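# Fit two printed parts on jig pins or press CALL

## Task

Quickly seat both loose printed parts on their matching jig pins, arranged as the drawing shows. If the kit is one that should not be assembled, do not touch any of its parts, the jig or the drawing; instead use a closed gripper, coming down from above, to press the blue CALL button fully down and keep it there for one second. If the kit is fine, do not touch CALL.

## Robot and tools

Robot: two arms, left_arm and right_arm, each with six revolute joints and a two-finger parallel gripper. Per arm the joint order is always waist (joint1), shoulder (joint2), elbow (joint3), wrist pitch (joint4), wrist yaw (joint5), wrist roll (joint6). Stated ranges in rad: waist -2.880..2.880, shoulder 0.000..3.142, elbow 0.000..3.019, wrist pitch -1.693..1.571, wrist yaw -1.571..1.571, wrist roll -2.094..2.094. The elbow sign is flipped against the URDF in everything you send and read, so its usable numbers run from about -3.019 to 0.000. Actual joint ends can sit up to 0.084 rad either side of the stated ones.

Frame: all hand positions and orientations are in the scene frame, metres. Origin at table-top height, halfway between the two nominal arm bases; +z up, +x out across the table, left_arm on the +y side (not the left of any image). Measured bases: left_arm at (-0.043, +0.235, +0.020) quat_wxyz (+1.000, 0, 0, +0.005); right_arm at (+0.045, -0.315, +0.044) quat_wxyz (+1.000, 0, 0, -0.025). end_effector_position is the spot between the finger pads, roughly 1 cm short of the tips; the fingers point along the gripper's +z and part along its y. Reported hand poses can be a few cm wrong, more when reaching far.

A row is always 14 numbers, even if one arm is idle: left_arm's six joint angles then its opening, then right_arm's six angles then its opening. Joint numbers are absolute target angles in rad (not offsets). Opening is an absolute command from -1 (shut) to +1 (fully open); in between, the fingers go to where grip_measured reads that value. To keep an arm or gripper unchanged, repeat its current Joint targets and current opening command (a 0 is a real command, half open).

execute_actions(actions, cameras): actions is a list of up to 15 actions; each action is a table of up to 15 rows, one row per 1/30 s step; a shorter table repeats its last row to fill 15 steps. A target more than 0.084 rad beyond a stated end, and further out than the current angle, gets the call refused. Per step a joint's target is kept within a lead of its measured angle (0.716 waist/shoulder, 0.645 elbow, 0.69 wrist pitch, 1.84 wrist yaw, 3.24 wrist roll), and if the hand would jump more than 110 mm the arm's targets are pulled back. An empty actions list returns full state plus images. cameras: list of names, ["all"], or [] for none.

move(target, speed, blend, opening_speed, grip_force, blocking, cameras): target is one 14-number row or a list of up to 15 rows, absolute joint angles; the joints interpolate together, so hands trace curves, with no collision avoidance. speed in rad/s, 0.01 to 12.57, default 0.5, for the joint travelling furthest (one value or one per target). blend in rad rounds corners of a list; 0 stops at each. opening_speed: scale units per second, at least 0.2, for gradual finger motion. grip_force: newtons per pad, 10 to 50, one value or one per arm; it persists, and lower values close slowly. blocking=false returns after about 0.5 s while the motion keeps going; a new move replaces it. The result adds a move: line such as done, off_target (at rest but a joint over 0.035 rad from target), moving, held or fault, possibly limits=held. Done does not prove contact or lack of it.

wait(seconds 0 to 10, cameras) lets time pass holding commands. stop(cameras) brakes a running move. zoom_image(camera, region): camera one of cam_high, cam_over, cam_left_wrist, cam_right_wrist; region [x0, y0, x1, y1] in that image's pixels, origin top-left, at most 504 by 504, from the newest images. read_manual(section="licences") only gives licence text. finished_scene(scene=1) ends the run irreversibly.

Results: Joint positions and Joint velocities give per arm six joint values (rad, rad/s) then finger-pad gap (m; 0.094 is fully open). Joint targets shows what joints are being driven toward; Tool commands shows opening commands. grip_measured is the opening on the -1..+1 scale (reads slightly wide when empty, narrower than a hard part when squeezing). grip_effort_nm is gripper motor effort, negative closing, not a pad force. Joint torques are total drive output, noisy and offset. Action-call results also list joint positions at sampled steps. "joint sent to its limit" means a joint was clipped at its real end; "joint command not followed" means the clearance check altered that arm's targets. MOTOR HOT warns of heating; OVER-TEMPERATURE FAULT means that arm went limp for 30 to 60 s or more.

Cameras: cam_high, cam_low, cam_over, cam_left_wrist, cam_right_wrist, each 672x504; calibrations are given, fixed cameras may be off by a couple of degrees and millimetres, wrist views can lag a moving arm.

Suggested order: look first and compare kit with drawing to decide assemble versus CALL; then approach from above, grasp, place, release with an opening well above grip_measured, retreat; finish.

Avoid: dropping parts or letting go while they move, fast impacts on fixed or heavy items, anything leaving the table, the two arms touching or one gripper closing on the other's fingers, and long stretched-out holds that overheat motors. Close slowly on fragile items.

Each tool is called as a command line: name --argument value for each argument, lists and objects as JSON in quotes; but a table of rows of numbers goes row by row, as --pt "numbers of a row", without its own name.

## Session

execute_actions --actions '[]'

Scene clock: 0.00 s.
left_arm: end_effector_position=(+0.1826, +0.2576, +0.2848) grip_measured=+1.000 grip_effort_nm=n/a end_effector_quat_wxyz=(+0.039, +0.797, +0.603, +0.012) | right_arm: end_effector_position=(+0.4976, -0.0496, +0.3386) grip_measured=+1.000 grip_effort_nm=n/a end_effector_quat_wxyz=(+0.635, -0.509, +0.523, +0.253)
Joint positions: left_arm=[0.137 0.879 -1 -1.633 0.057 1.992 0.094] | right_arm=[0.323 1.332 -0.778 0.452 -0.875 -0.47 0.094]
Joint velocities: within noise
Joint torques (N m): no reading
Motor temperatures (°C): left_arm=[33 28 31 27 29 25 27] | right_arm=[33 26 28 28 26 26 29]
Heat: left arm: hottest waist 33 °C; right arm: hottest waist 33 °C.
Joint targets: left_arm=[0.137 0.878 -1.027 -1.633 0.057 1.992] | right_arm=[0.323 1.334 -0.800 0.456 -0.875 -0.470]
Tool commands: left_gripper/opening=+1.0 right_gripper/opening=+1.0

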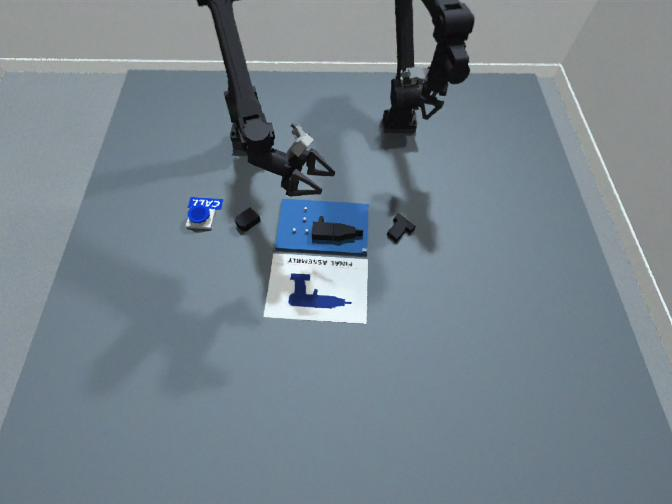

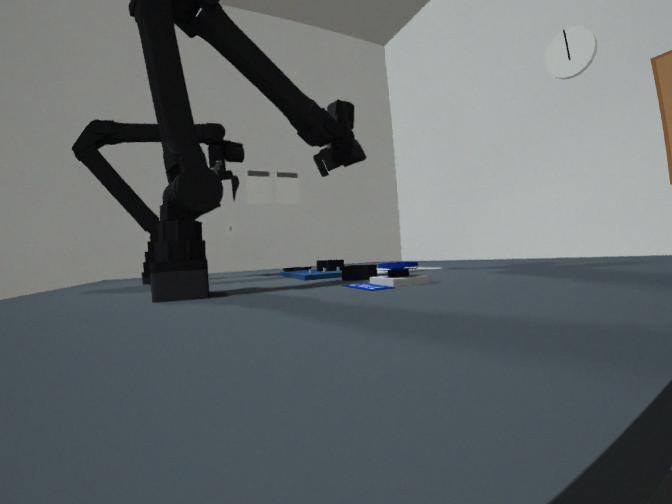

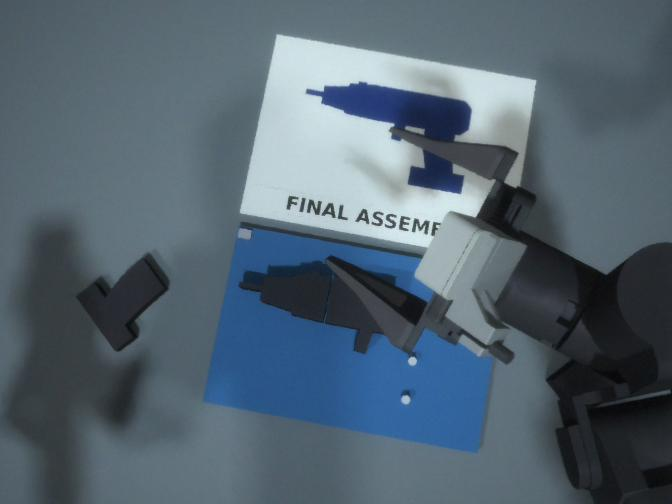

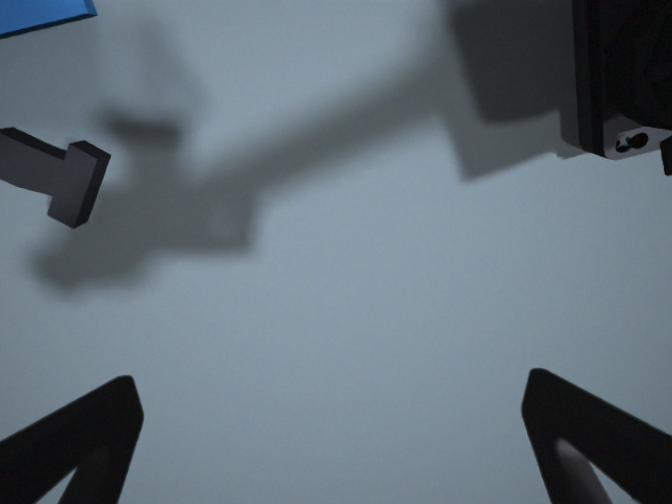

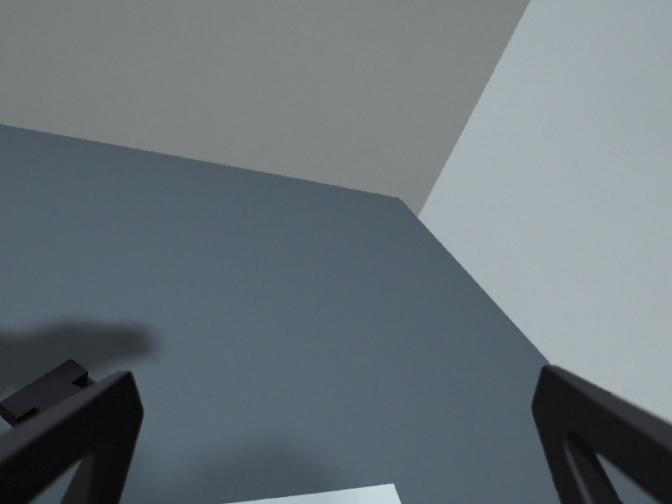

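move --target '[-0.06,1.383,-1.414,-1.602,0,0,1,-0.3,1.128,-1.002,-1.445,0,0,1]' --speed 1.2 --cameras '["all"]'

Scene clock: 59.83 s.
left_arm: end_effector_position=(+0.3397, +0.2193, +0.2835) grip_measured=+1.000 grip_effort_nm=-0.02 end_effector_quat_wxyz=(-0.027, +0.026, +0.999, -0.001) | right_arm: end_effector_position=(+0.3144, -0.4123, +0.2291) grip_measured=+1.000 grip_effort_nm=0.00 end_effector_quat_wxyz=(-0.026, +0.167, +0.986, +0.006)
Joint positions: left_arm=[-0.048 1.374 -1.362 -1.613 0.002 0.014 0.094] | right_arm=[-0.297 1.138 -0.952 -1.438 -0.002 -0.011 0.094]
Joint torques (N m): left_arm=[-1.03 -10.46 -11.21 0.69 -0.04 -0.17] | right_arm=[0.03 -6.53 -12.86 -0.31 0.08 0.12]
Motor temperatures (°C): left_arm=[33 28 45 27 28 25 26] | right_arm=[33 27 42 28 26 26 28]
Heat: left arm: hottest elbow 45 °C; right arm: hottest elbow 42 °C.
Joint targets: left_arm=[-0.060 1.383 -1.414 -1.602 0.000 0.000] | right_arm=[-0.300 1.128 -1.002 -1.445 0.000 0.000]
move: off_target (left_arm, right_arm); left_arm: the elbow is farthest, 0.052 rad from its target; right_arm: the elbow is farthest, 0.050 rad from its target
camera_calibration:
cam_left_wrist: T_world_to_cam=[[-0.0743374, -0.99723, 0.00231063, 0.24483], [-0.875894, 0.0663999, 0.477912, 0.187587], [-0.476742, 0.0335029, -0.878405, 0.49542], [0, 0, 0, 1]] pos_world=[0.418694, 0.215098, 0.344963]
cam_right_wrist: T_world_to_cam=[[-0.328054, -0.944562, 0.0135374, -0.29], [-0.828851, 0.294683, 0.475571, 0.311111], [-0.453195, 0.144792, -0.879573, 0.493425], [0, 0, 0, 1]] pos_world=[0.386347, -0.437046, 0.289975]

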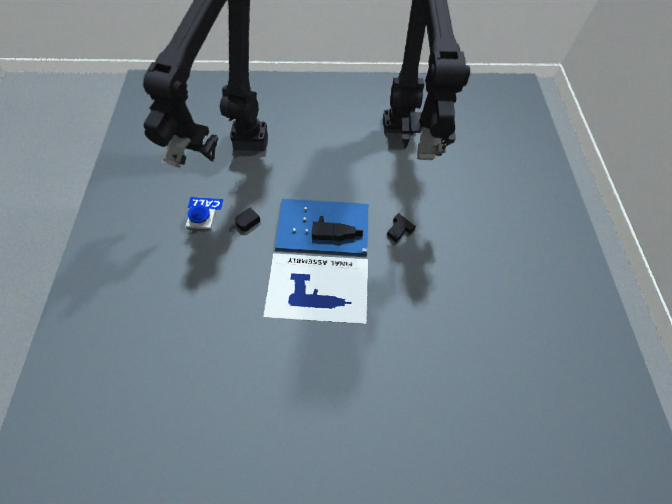

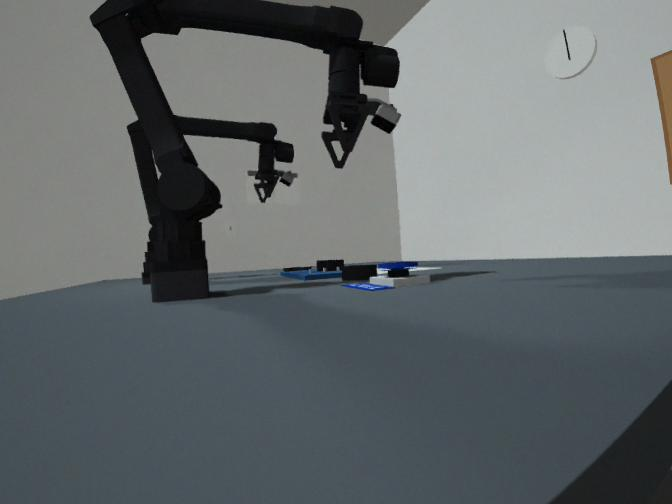

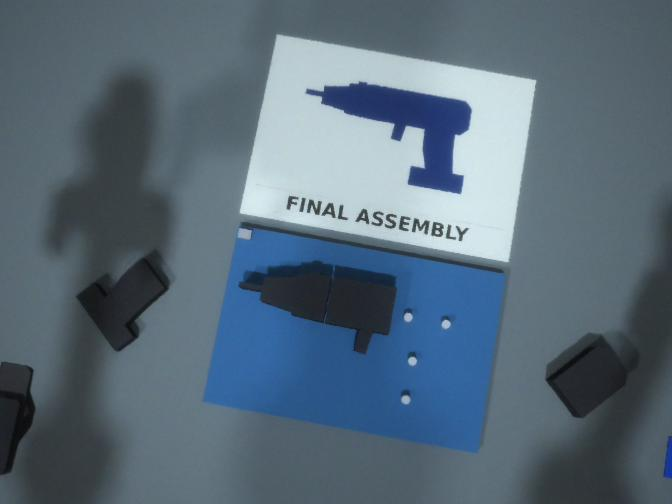

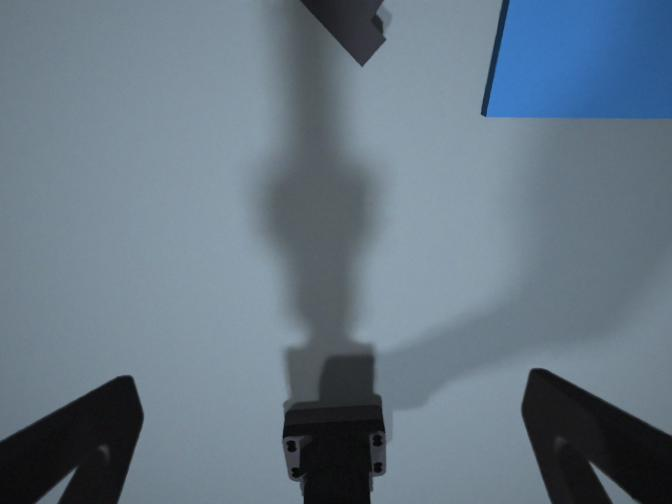

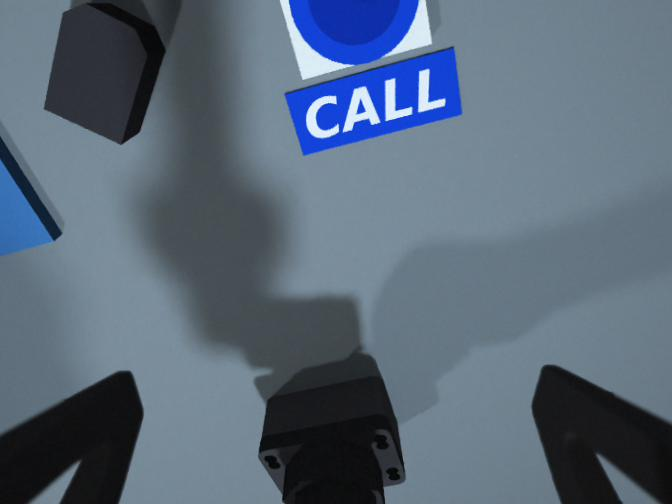

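zoom_image --camera "cam_over" --region '[60, 220, 200, 370]'

zoom_image --camera "cam_over" --region '[200, 220, 520, 460]'

zoom_image --camera "cam_over" --region '[520, 310, 660, 440]'

zoom_image --camera "cam_over" --region '[280, 50, 520, 230]'

Scaled by 3.360 from the camera's 672x504 image, which has a finer 960x720 frame.

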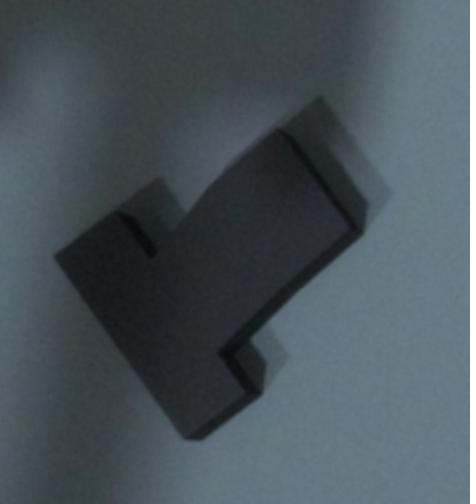

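Scaled by 1.575 from the camera's 672x504 image, which has a finer 960x720 frame.

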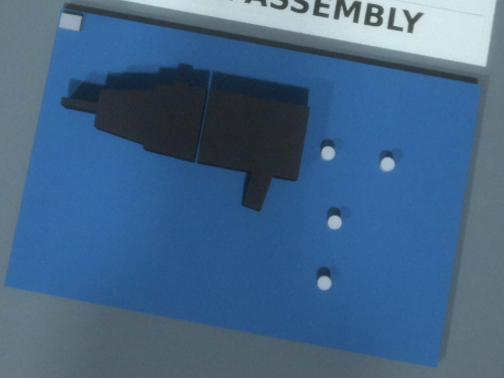

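Scaled by 3.600 from the camera's 672x504 image, which has a finer 960x720 frame.

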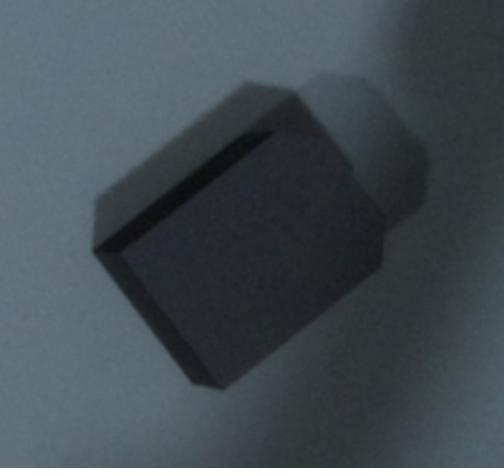

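Scaled by 2.100 from the camera's 672x504 image, which has a finer 960x720 frame.

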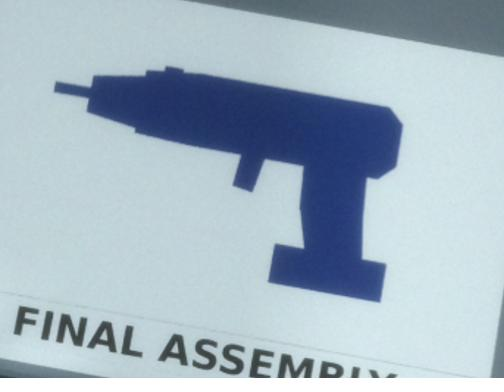

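move --target '[-0.064,1.756,-1.69,-1.459,0,0,1,0.072,1.476,-1.287,-1.332,0,0,1]' --speed 1.2 --cameras '["cam_left_wrist","cam_right_wrist"]'

zoom_image --camera "cam_right_wrist" --region '[150, 80, 520, 360]'

zoom_image --camera "cam_left_wrist" --region '[150, 80, 520, 360]'

Scene clock: 133.10 s.
left_arm: end_effector_position=(+0.4932, +0.2121, +0.2059) grip_measured=+1.000 grip_effort_nm=-0.02 end_effector_quat_wxyz=(-0.019, +0.027, +0.999, -0.001) | right_arm: end_effector_position=(+0.4713, -0.3026, +0.2198) grip_measured=+1.000 grip_effort_nm=0.00 end_effector_quat_wxyz=(-0.001, -0.019, +1.000, +0.001)
Joint positions: left_arm=[-0.051 1.781 -1.641 -1.468 0.002 0.013 0.094] | right_arm=[0.079 1.482 -1.244 -1.333 -0.001 -0.009 0.094]
Joint torques (N m): left_arm=[-0.91 -19.96 -10.85 0.69 -0.04 -0.16] | right_arm=[-0.26 -10.99 -12.3 0.09 0.07 0.11]
Motor temperatures (°C): left_arm=[32 29 46 27 28 25 26] | right_arm=[33 28 53 28 25 25 28]
Heat: left arm: hottest elbow 46 °C; right arm: hottest elbow 53 °C.
Joint targets: left_arm=[-0.064 1.756 -1.690 -1.459 0.000 0.000] | right_arm=[0.072 1.476 -1.287 -1.332 0.000 0.000]
move: off_target (left_arm, right_arm); left_arm: the elbow is farthest, 0.049 rad from its target; right_arm: the elbow is farthest, 0.043 rad from its target
camera_calibration:
cam_left_wrist: T_world_to_cam=[[-0.0762849, -0.997085, 0.0012854, 0.250307], [-0.883665, 0.0682044, 0.463124, 0.366039], [-0.461862, 0.0341935, -0.886292, 0.494823], [0, 0, 0, 1]] pos_world=[0.571091, 0.207692, 0.268715]
cam_right_wrist: T_world_to_cam=[[0.0385077, -0.999153, 0.014527, -0.324242], [-0.902567, -0.0285392, 0.429603, 0.360285], [-0.428824, -0.0296546, -0.902901, 0.481342], [0, 0, 0, 1]] pos_world=[0.544078, -0.299411, 0.284535]
Images, in order (width x height): cam_left_wrist 672x504, cam_right_wrist 672x504.

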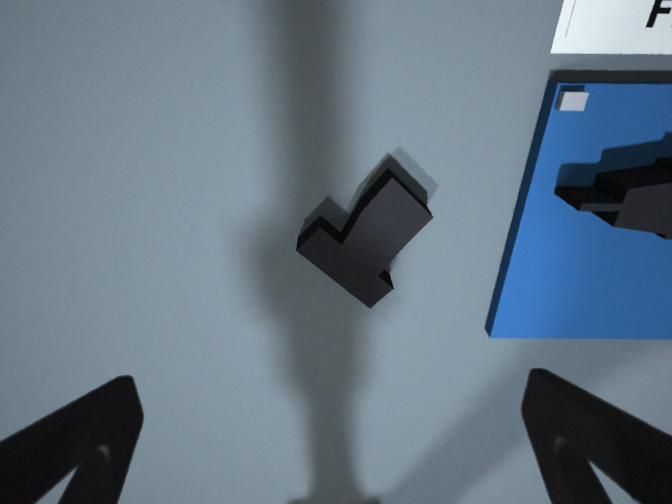

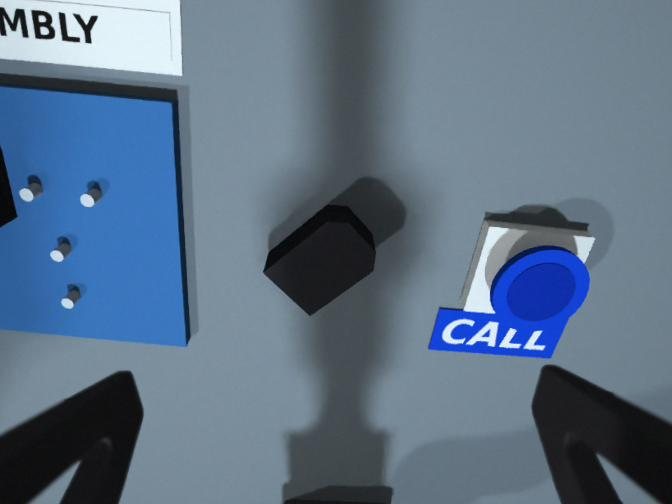

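Scaled by 1.362 from the camera's 672x504 image, which has a finer 960x720 frame.

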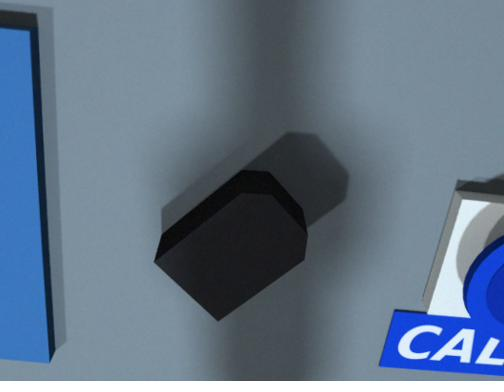

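Scaled by 1.362 from the camera's 672x504 image, which has a finer 960x720 frame.

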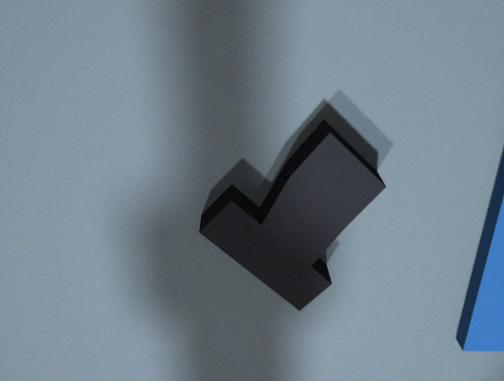

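execute_actions --actions '[]' --cameras '["cam_over"]'

zoom_image --camera "cam_over" --region '[380, 80, 490, 200]'

zoom_image --camera "cam_over" --region '[295, 70, 415, 150]'

zoom_image --camera "cam_over" --region '[230, 250, 410, 370]'

zoom_image --camera "cam_over" --region '[60, 245, 180, 365]'

Scene clock: 213.47 s.
left_arm: end_effector_position=(+0.4932, +0.2121, +0.2059) grip_measured=+1.000 grip_effort_nm=-0.02 end_effector_quat_wxyz=(-0.019, +0.027, +0.999, -0.001) | right_arm: end_effector_position=(+0.4713, -0.3026, +0.2198) grip_measured=+1.000 grip_effort_nm=0.00 end_effector_quat_wxyz=(-0.001, -0.019, +1.000, +0.001)
Joint positions: left_arm=[-0.051 1.781 -1.641 -1.468 0.002 0.013 0.094] | right_arm=[0.079 1.482 -1.244 -1.333 -0.001 -0.009 0.094]
Joint velocities: within noise
Joint torques (N m): left_arm=[-1.14 -19.9 -10.92 0.64 -0.02 -0.16] | right_arm=[-0.21 -11.16 -12.31 0.08 0.07 0.11]
Motor temperatures (°C): left_arm=[32 34 51 27 27 25 26] | right_arm=[32 29 55 27 25 25 28]
Heat: left arm: hottest elbow 51 °C; right arm: hottest elbow 55 °C.
Joint targets: left_arm=[-0.064 1.756 -1.690 -1.459 0.000 0.000] | right_arm=[0.072 1.476 -1.287 -1.332 0.000 0.000]
Tool commands: left_gripper/opening=+1.0 right_gripper/opening=+1.0
Images, in order (width x height): cam_over 672x504.

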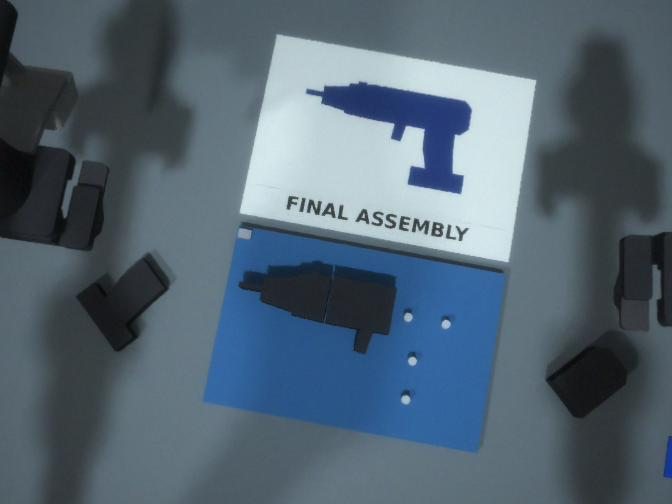

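Scaled by 4.200 from the camera's 672x504 image, which has a finer 960x720 frame.

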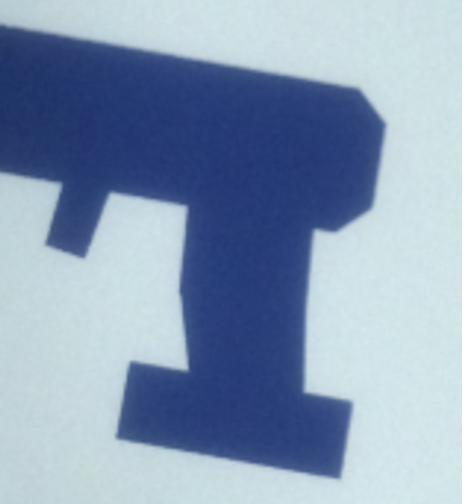

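Scaled by 4.200 from the camera's 672x504 image, which has a finer 960x720 frame.

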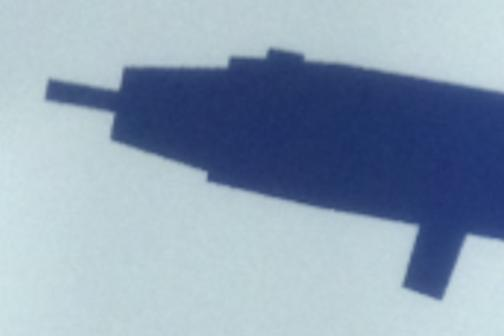

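Scaled by 2.800 from the camera's 672x504 image, which has a finer 960x720 frame.

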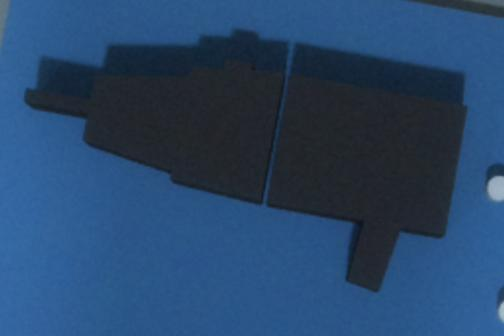

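Scaled by 4.200 from the camera's 672x504 image, which has a finer 960x720 frame.

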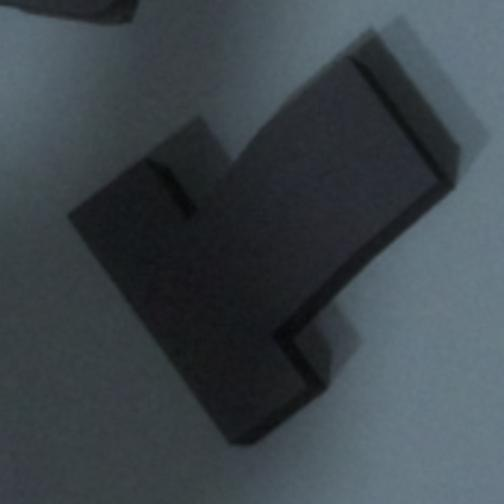

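execute_actions --actions '[]' --cameras '["cam_low","cam_left_wrist","cam_right_wrist"]'

zoom_image --camera "cam_low" --region '[260, 240, 460, 300]'

zoom_image --camera "cam_right_wrist" --region '[0, 60, 200, 360]'

zoom_image --camera "cam_left_wrist" --region '[480, 60, 672, 350]'

Scene clock: 288.80 s.
left_arm: end_effector_position=(+0.4932, +0.2121, +0.2059) grip_measured=+1.000 grip_effort_nm=-0.02 end_effector_quat_wxyz=(-0.019, +0.027, +0.999, -0.001) | right_arm: end_effector_position=(+0.4713, -0.3026, +0.2198) grip_measured=+1.000 grip_effort_nm=0.00 end_effector_quat_wxyz=(-0.001, -0.019, +1.000, +0.001)
Joint positions: left_arm=[-0.051 1.781 -1.641 -1.468 0.002 0.013 0.094] | right_arm=[0.079 1.482 -1.244 -1.333 -0.001 -0.009 0.094]
Joint velocities: within noise
Joint torques (N m): left_arm=[-1.2 -19.72 -10.91 0.69 -0.04 -0.17] | right_arm=[-0.21 -11.16 -12.31 0.08 0.07 0.11]
Motor temperatures (°C): left_arm=[32 36 52 27 27 25 26] | right_arm=[32 30 57 27 25 25 27]
Heat: left arm: hottest elbow 52 °C; right arm: hottest elbow 57 °C.
Joint targets: left_arm=[-0.064 1.756 -1.690 -1.459 0.000 0.000] | right_arm=[0.072 1.476 -1.287 -1.332 0.000 0.000]
Tool commands: left_gripper/opening=+1.0 right_gripper/opening=+1.0
camera_calibration:
cam_left_wrist: T_world_to_cam=[[-0.0762849, -0.997085, 0.0012854, 0.250307], [-0.883665, 0.0682044, 0.463124, 0.366039], [-0.461862, 0.0341935, -0.886292, 0.494823], [0, 0, 0, 1]] pos_world=[0.571091, 0.207692, 0.268715]
cam_right_wrist: T_world_to_cam=[[0.0385077, -0.999153, 0.014527, -0.324242], [-0.902567, -0.0285392, 0.429603, 0.360285], [-0.428824, -0.0296546, -0.902901, 0.481342], [0, 0, 0, 1]] pos_world=[0.544078, -0.299411, 0.284535]
Images, in order (width x height): cam_low 672x504, cam_left_wrist 672x504, cam_right_wrist 672x504.

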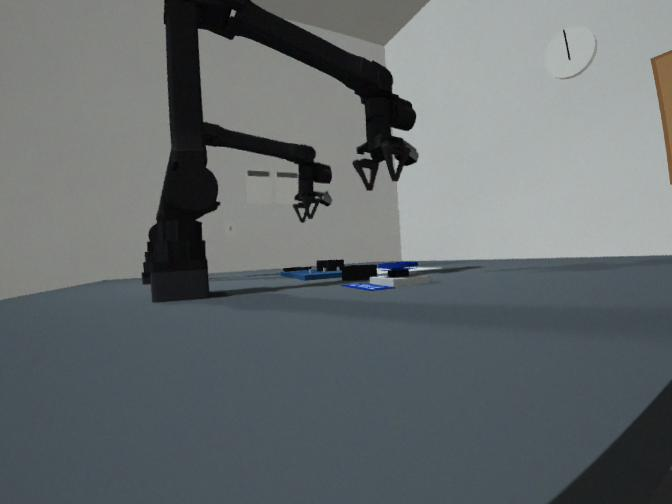

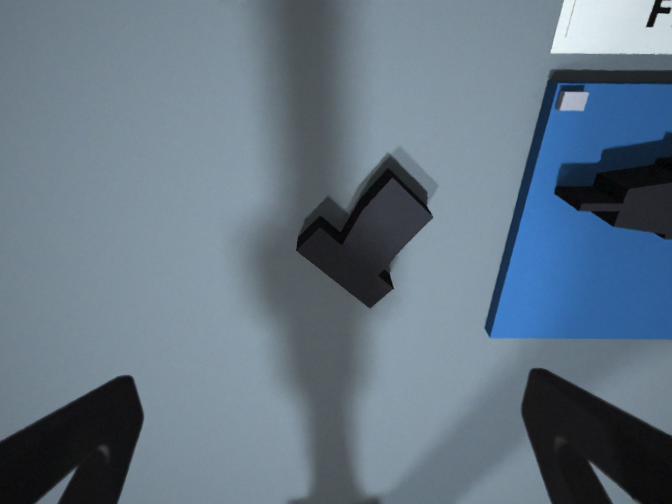

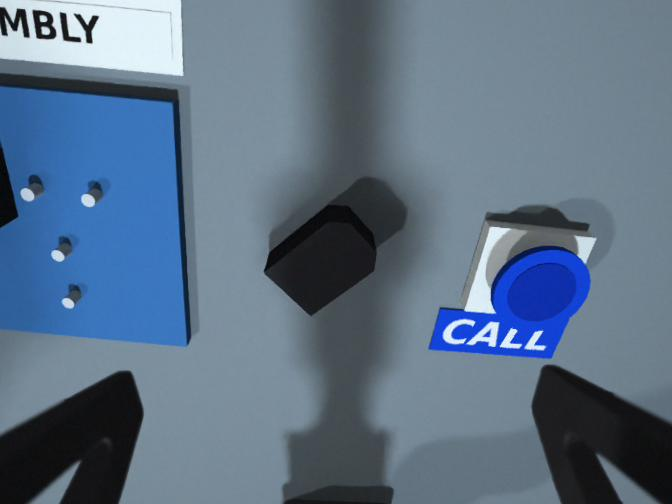

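Scaled by 2.520 from the camera's 672x504 image, which has a finer 960x720 frame.

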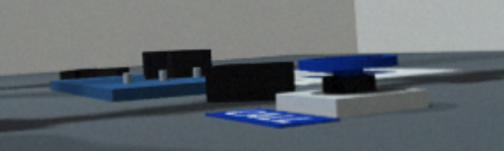

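Scaled by 1.680 from the camera's 672x504 image, which has a finer 960x720 frame.

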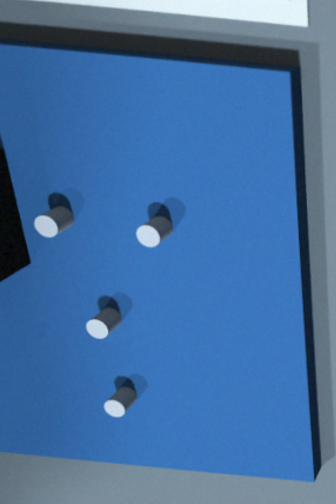

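Scaled by 1.738 from the camera's 672x504 image, which has a finer 960x720 frame.

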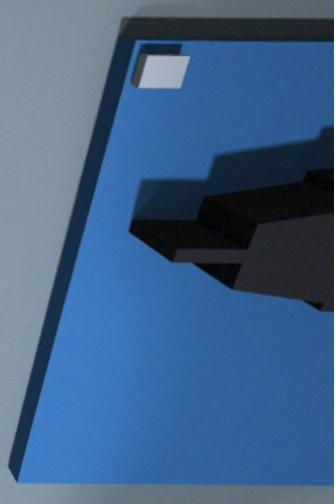

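move --target '[-0.112,1.705,-1.325,-1.113,0,0.645,1,0.084,1.45,-0.915,-0.985,0,2.14,1]' --speed 1.5 --cameras '["cam_left_wrist","cam_over"]'

Scene clock: 458.73 s.
left_arm: end_effector_position=(+0.4636, +0.1888, +0.1131) grip_measured=+1.000 grip_effort_nm=-0.03 end_effector_quat_wxyz=(+0.016, +0.353, +0.936, +0.004) | right_arm: end_effector_position=(+0.4280, -0.3038, +0.1116) grip_measured=+1.000 grip_effort_nm=-0.03 end_effector_quat_wxyz=(+0.007, +0.854, +0.520, +0.013)
Joint positions: left_arm=[-0.099 1.733 -1.322 -1.127 0.002 0.632 0.094] | right_arm=[0.079 1.467 -0.919 -0.993 -0.001 2.078 0.094]
Joint torques (N m): left_arm=[-1.08 -18.67 -7.24 0.96 0.02 0.13] | right_arm=[0.67 -10.52 -7.35 0.31 0.13 0.12]
Motor temperatures (°C): left_arm=[31 38 55 27 27 25 26] | right_arm=[31 31 60 27 25 25 27]
Heat: left arm: hottest elbow 55 °C; right arm: hottest elbow 60 °C.
Joint targets: left_arm=[-0.112 1.705 -1.325 -1.113 0.000 0.645] | right_arm=[0.084 1.450 -0.915 -0.985 0.000 2.089]
joint sent to its limit (right arm) — the wrist roll, upper limit.
move: off_target (right_arm); right_arm: the wrist roll is farthest, 0.062 rad from its target
camera_calibration:
cam_left_wrist: T_world_to_cam=[[-0.676303, -0.736348, -0.0201596, 0.456373], [-0.678856, 0.612409, 0.405104, 0.193303], [-0.285951, 0.287658, -0.914049, 0.273329], [0, 0, 0, 1]] pos_world=[0.51803, 0.139043, 0.180729]
Images, in order (width x height): cam_over 672x504, cam_left_wrist 672x504.

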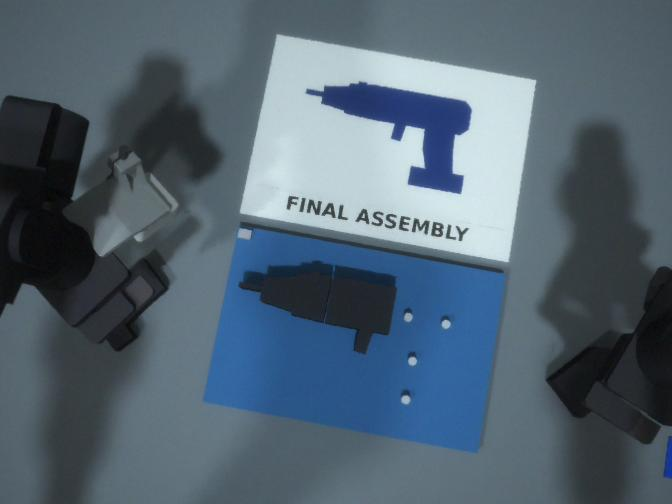

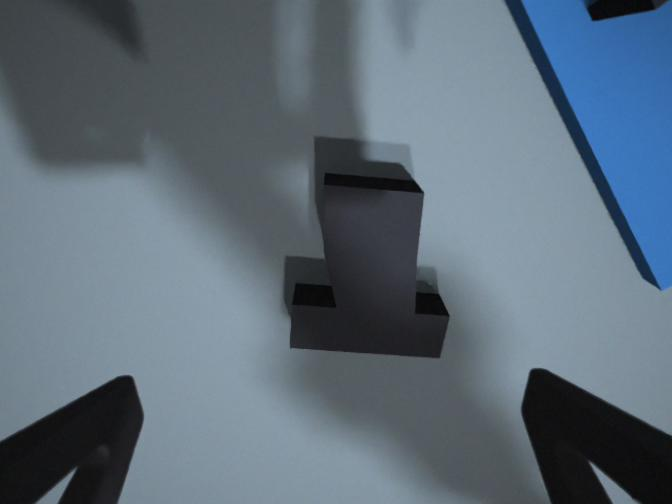

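move --target '[-0.132,1.808,-1.245,-0.962,0,0.625,1,0.096,1.49,-0.84,-0.888,0,0.866,1]' --speed 1.2 --cameras '["cam_left_wrist","cam_right_wrist"]'

Scene clock: 492.40 s.
left_arm: end_effector_position=(+0.4622, +0.1788, +0.0578) grip_measured=+1.000 grip_effort_nm=-0.02 end_effector_quat_wxyz=(+0.021, +0.362, +0.932, +0.005) | right_arm: end_effector_position=(+0.4181, -0.3016, +0.0879) grip_measured=+1.000 grip_effort_nm=-0.03 end_effector_quat_wxyz=(+0.023, +0.408, +0.913, +0.012)
Joint positions: left_arm=[-0.119 1.793 -1.242 -0.976 0.002 0.632 0.094] | right_arm=[0.086 1.469 -0.846 -0.896 -0.001 0.877 0.094]
Joint torques (N m): left_arm=[-1.2 -15.44 -6.82 1.02 0.02 -0.11] | right_arm=[1.03 -7.53 -6.95 0.43 0.12 -0.09]
Motor temperatures (°C): left_arm=[31 37 50 27 27 25 26] | right_arm=[31 30 51 27 25 25 27]
Heat: left arm: hottest elbow 50 °C; right arm: hottest elbow 51 °C.
Joint targets: left_arm=[-0.132 1.808 -1.245 -0.962 0.000 0.625] | right_arm=[0.096 1.490 -0.840 -0.888 0.000 0.866]
move: done
camera_calibration:
cam_left_wrist: T_world_to_cam=[[-0.6908, -0.722536, -0.0271528, 0.451522], [-0.670906, 0.626532, 0.396665, 0.215148], [-0.269592, 0.292233, -0.917562, 0.217145], [0, 0, 0, 1]] pos_world=[0.514796, 0.127987, 0.126162]
cam_right_wrist: T_world_to_cam=[[-0.744871, -0.666765, -0.0243159, 0.111942], [-0.618542, 0.676418, 0.39983, 0.465392], [-0.250145, 0.312863, -0.916267, 0.369254], [0, 0, 0, 1]] pos_world=[0.463614, -0.355686, 0.15498]
Images, in order (width x height): cam_left_wrist 672x504, cam_right_wrist 672x504.

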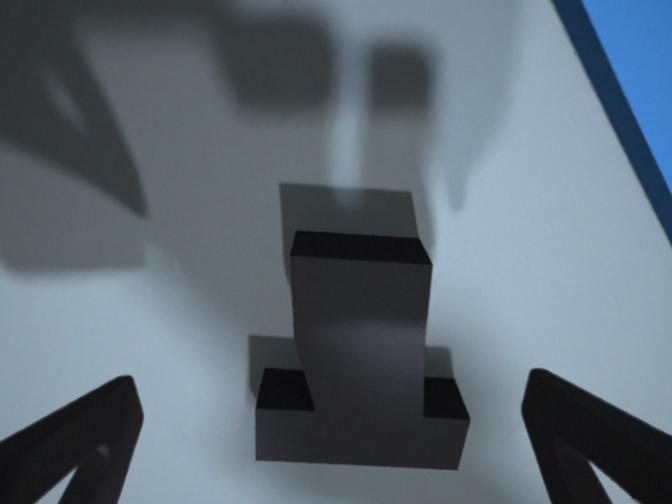

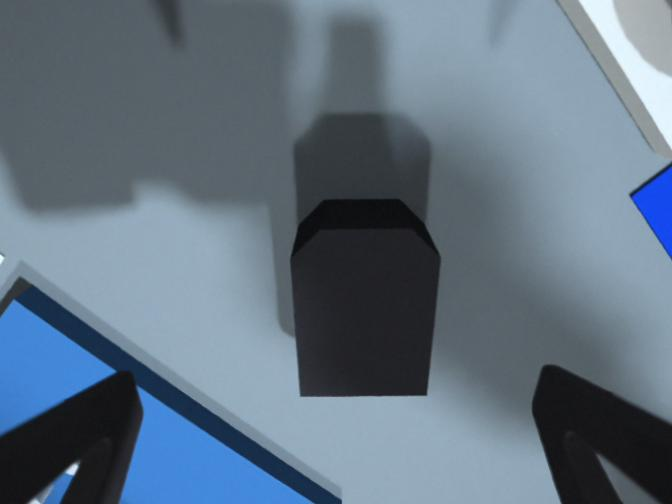

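move --target '[-0.143,1.848,-1.225,-0.912,0,0.614,1,0.099,1.590,-0.775,-0.733,0,0.870,1]' --speed 0.6 --cameras '["cam_left_wrist","cam_right_wrist"]'

Scene clock: 543.97 s.
left_arm: end_effector_position=(+0.4595, +0.1733, +0.0303) grip_measured=+1.000 grip_effort_nm=-0.03 end_effector_quat_wxyz=(+0.014, +0.365, +0.931, +0.003) | right_arm: end_effector_position=(+0.4076, -0.3008, +0.0289) grip_measured=+1.000 grip_effort_nm=-0.04 end_effector_quat_wxyz=(+0.009, +0.406, +0.914, +0.005)
Joint positions: left_arm=[-0.13 1.836 -1.221 -0.926 0.002 0.627 0.094] | right_arm=[0.089 1.582 -0.774 -0.742 -0.001 0.876 0.094]
Joint torques (N m): left_arm=[-1.32 -15.97 -6.63 0.92 0.02 -0.17] | right_arm=[1.08 -8.76 -6.38 0.38 0.12 -0.03]
Motor temperatures (°C): left_arm=[31 38 48 27 27 25 26] | right_arm=[31 30 46 27 25 25 27]
Heat: left arm: hottest elbow 48 °C; right arm: hottest elbow 46 °C.
Joint targets: left_arm=[-0.143 1.848 -1.225 -0.912 0.000 0.614] | right_arm=[0.099 1.590 -0.775 -0.733 0.000 0.870]
move: done
camera_calibration:
cam_left_wrist: T_world_to_cam=[[-0.695771, -0.718034, -0.0181713, 0.446214], [-0.661042, 0.63024, 0.407212, 0.222213], [-0.28094, 0.295338, -0.913153, 0.197337], [0, 0, 0, 1]] pos_world=[0.512794, 0.122068, 0.0978199]
cam_right_wrist: T_world_to_cam=[[-0.74267, -0.669656, -0.00169747, 0.100647], [-0.609171, 0.674534, 0.417031, 0.477139], [-0.278122, 0.31075, -0.908891, 0.322882], [0, 0, 0, 1]] pos_world=[0.455208, -0.354783, 0.0946538]
Images, in order (width x height): cam_left_wrist 672x504, cam_right_wrist 672x504.

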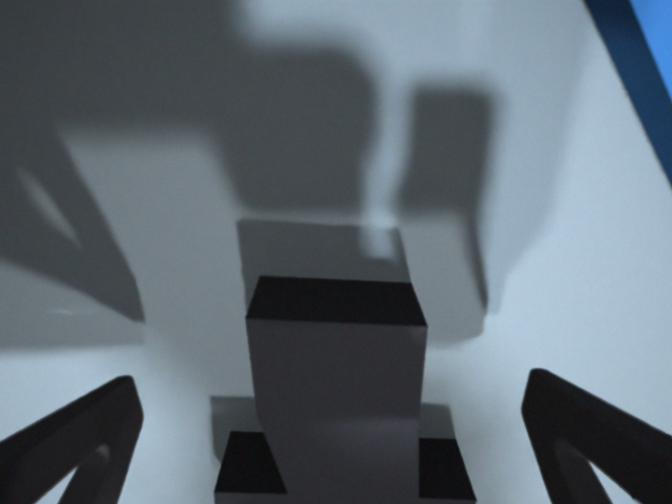

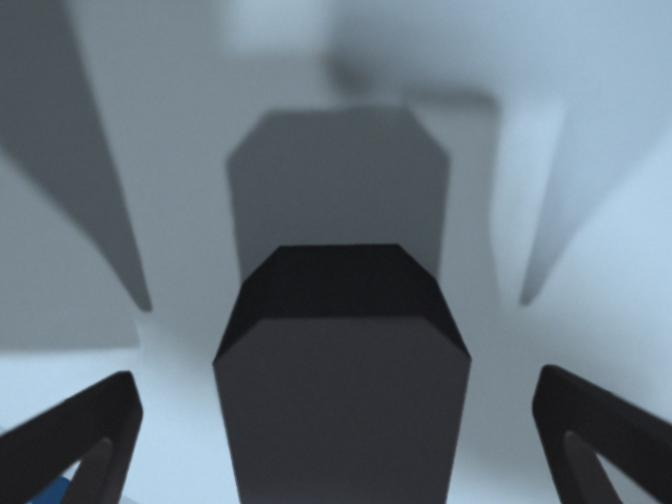

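move --pt "-0.143 1.876 -1.225 -0.912 0 0.614 1 0.099 1.614 -0.775 -0.733 0 0.870 1" --pt "-0.143 1.876 -1.225 -0.912 0 0.614 -0.32 0.099 1.614 -0.775 -0.733 0 0.870 -0.14" --speed 0.3 --grip_force 30 --opening_speed 0.8 --cameras '["cam_left_wrist","cam_right_wrist"]'

Scene clock: 559.40 s.
left_arm: end_effector_position=(+0.4565, +0.1737, +0.0189) grip_measured=-0.132 grip_effort_nm=-0.64 end_effector_quat_wxyz=(+0.003, +0.365, +0.931, +0.000) | right_arm: end_effector_position=(+0.4059, -0.3009, +0.0247) grip_measured=+0.019 grip_effort_nm=-0.65 end_effector_quat_wxyz=(+0.004, +0.406, +0.914, +0.003)
Joint positions: left_arm=[-0.13 1.86 -1.221 -0.926 0.002 0.626 0.041] | right_arm=[0.089 1.594 -0.774 -0.741 -0.001 0.876 0.048]
Joint torques (N m): left_arm=[-1.08 -15.56 -6.46 0.88 0.02 -0.16] | right_arm=[1.08 -8 -6.27 0.34 0.12 -0.03]
Heat: left arm: hottest elbow 46 °C; right arm: hottest elbow 44 °C.
Joint targets: left_arm=[-0.143 1.876 -1.225 -0.912 0.000 0.614] | right_arm=[0.099 1.614 -0.775 -0.733 0.000 0.870]
grip_force (N): 30, 30
move: done
camera_calibration:
cam_left_wrist: T_world_to_cam=[[-0.695495, -0.71852, -0.0038605, 0.443861], [-0.651751, 0.628585, 0.424383, 0.220402], [-0.302501, 0.297672, -0.905475, 0.195225], [0, 0, 0, 1]] pos_world=[0.511407, 0.122269, 0.0849501]
cam_right_wrist: T_world_to_cam=[[-0.742663, -0.669625, 0.00733758, 0.0991628], [-0.604197, 0.674744, 0.423871, 0.475752], [-0.288786, 0.31036, -0.905693, 0.322768], [0, 0, 0, 1]] pos_world=[0.454304, -0.354783, 0.0899435]
Images, in order (width x height): cam_left_wrist 672x504, cam_right_wrist 672x504.

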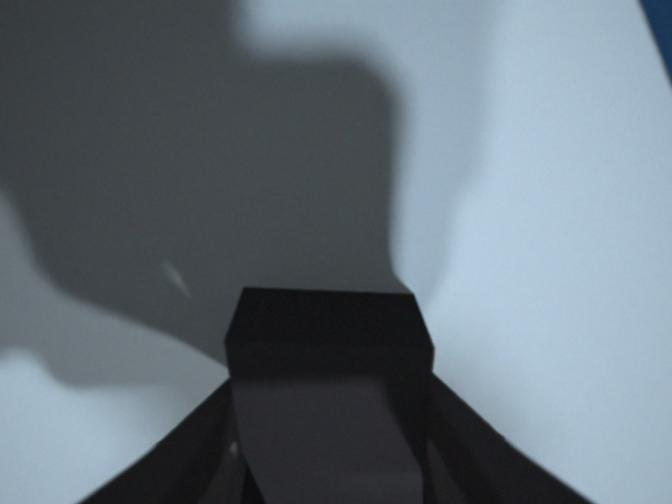

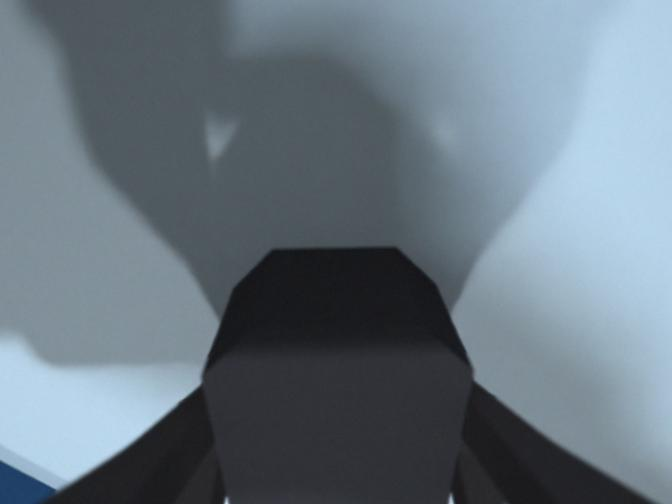

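move --pt "-0.143 1.73 -1.28 -1.11 0 0.614 -0.32 0.099 1.614 -0.775 -0.733 0 1.22 -0.14" --pt "-0.143 1.73 -1.28 -1.11 0 0.614 -0.32 0.099 1.614 -0.775 -0.733 0 1.22 1" --pt "-0.143 1.73 -1.28 -1.11 0 0.614 -0.32 0.099 1.514 -0.8315 -0.89 0 1.22 1" --pt "-0.143 1.73 -1.28 -1.11 0 -0.142 -0.32 0.099 1.514 -0.8315 -0.89 0 -1.916 1" --pt "-0.143 1.73 -1.28 -1.11 0 -0.142 -0.32 0.099 1.608 -0.775 -0.733 0 -1.916 1" --pt "-0.143 1.73 -1.28 -1.11 0 -0.142 -0.32 0.099 1.608 -0.775 -0.733 0 -1.916 -0.14" --speed '[0.5,0.5,0.6,2.2,0.4,0.4]' --blend '[0,0,0.03,0.03,0,0]' --opening_speed 1.2 --cameras '["cam_over","cam_right_wrist","cam_left_wrist"]'

Scene clock: 632.77 s.
left_arm: end_effector_position=(+0.4334, +0.1765, +0.0770) grip_measured=-0.133 grip_effort_nm=-0.67 end_effector_quat_wxyz=(-0.019, -0.004, +1.000, +0.002) | right_arm: end_effector_position=(+0.4068, -0.3009, +0.0247) grip_measured=+0.021 grip_effort_nm=-0.62 end_effector_quat_wxyz=(-0.004, +0.826, -0.563, +0.004)
Joint positions: left_arm=[-0.13 1.749 -1.238 -1.098 0.002 -0.129 0.041] | right_arm=[0.089 1.596 -0.776 -0.741 -0.001 -1.906 0.048]
Joint torques (N m): left_arm=[-1.08 -17.38 -9.58 -0.18 -0.02 -0.17] | right_arm=[1.08 -8.59 -6.06 0.28 -0.01 -0.06]
Motor temperatures (°C): left_arm=[30 36 44 27 27 25 27] | right_arm=[31 29 41 27 25 25 28]
Heat: left arm: hottest elbow 44 °C; right arm: hottest elbow 41 °C.
Joint targets: left_arm=[-0.143 1.730 -1.280 -1.110 0.000 -0.142] | right_arm=[0.099 1.608 -0.775 -0.733 0.000 -1.916]
grip_force (N): 30, 30
move: off_target (left_arm); left_arm: the elbow is farthest, 0.042 rad from its target
camera_calibration:
cam_left_wrist: T_world_to_cam=[[-0.0138884, -0.999895, -0.0040649, 0.184235], [-0.886232, 0.0104269, 0.463125, 0.38666], [-0.463034, 0.0100345, -0.886284, 0.358963], [0, 0, 0, 1]] pos_world=[0.511441, 0.176582, 0.13982]
cam_right_wrist: T_world_to_cam=[[0.930429, 0.365537, 0.026181, -0.269765], [0.319546, -0.844189, 0.430389, -0.356674], [0.179425, -0.39208, -0.902264, -0.0789562], [0, 0, 0, 1]] pos_world=[0.379137, -0.233449, 0.0893321]
Images, in order (width x height): cam_over 672x504, cam_left_wrist 672x504, cam_right_wrist 672x504.

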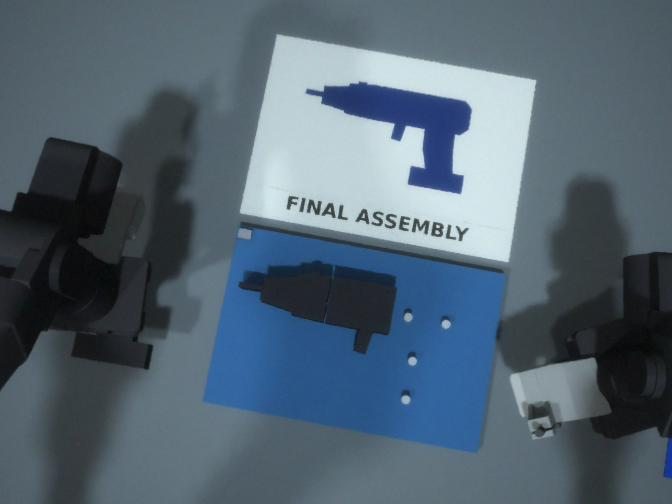

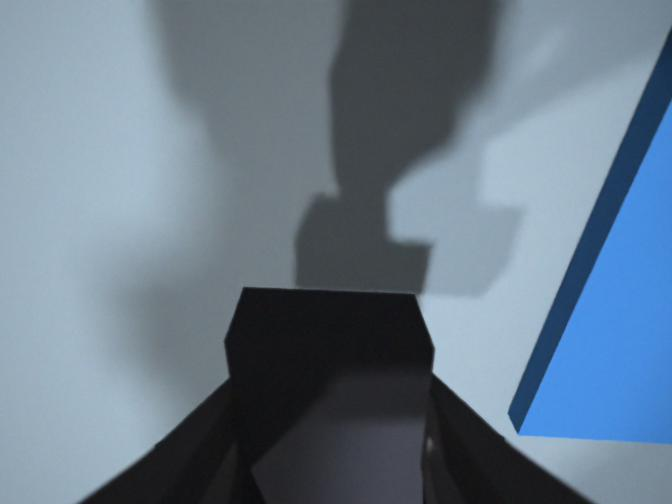

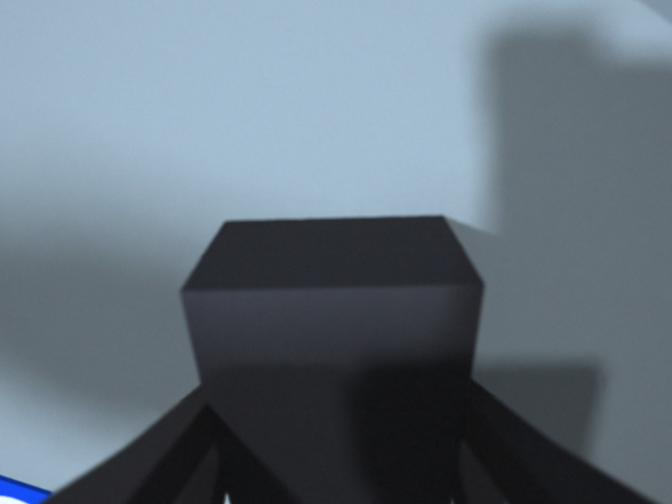

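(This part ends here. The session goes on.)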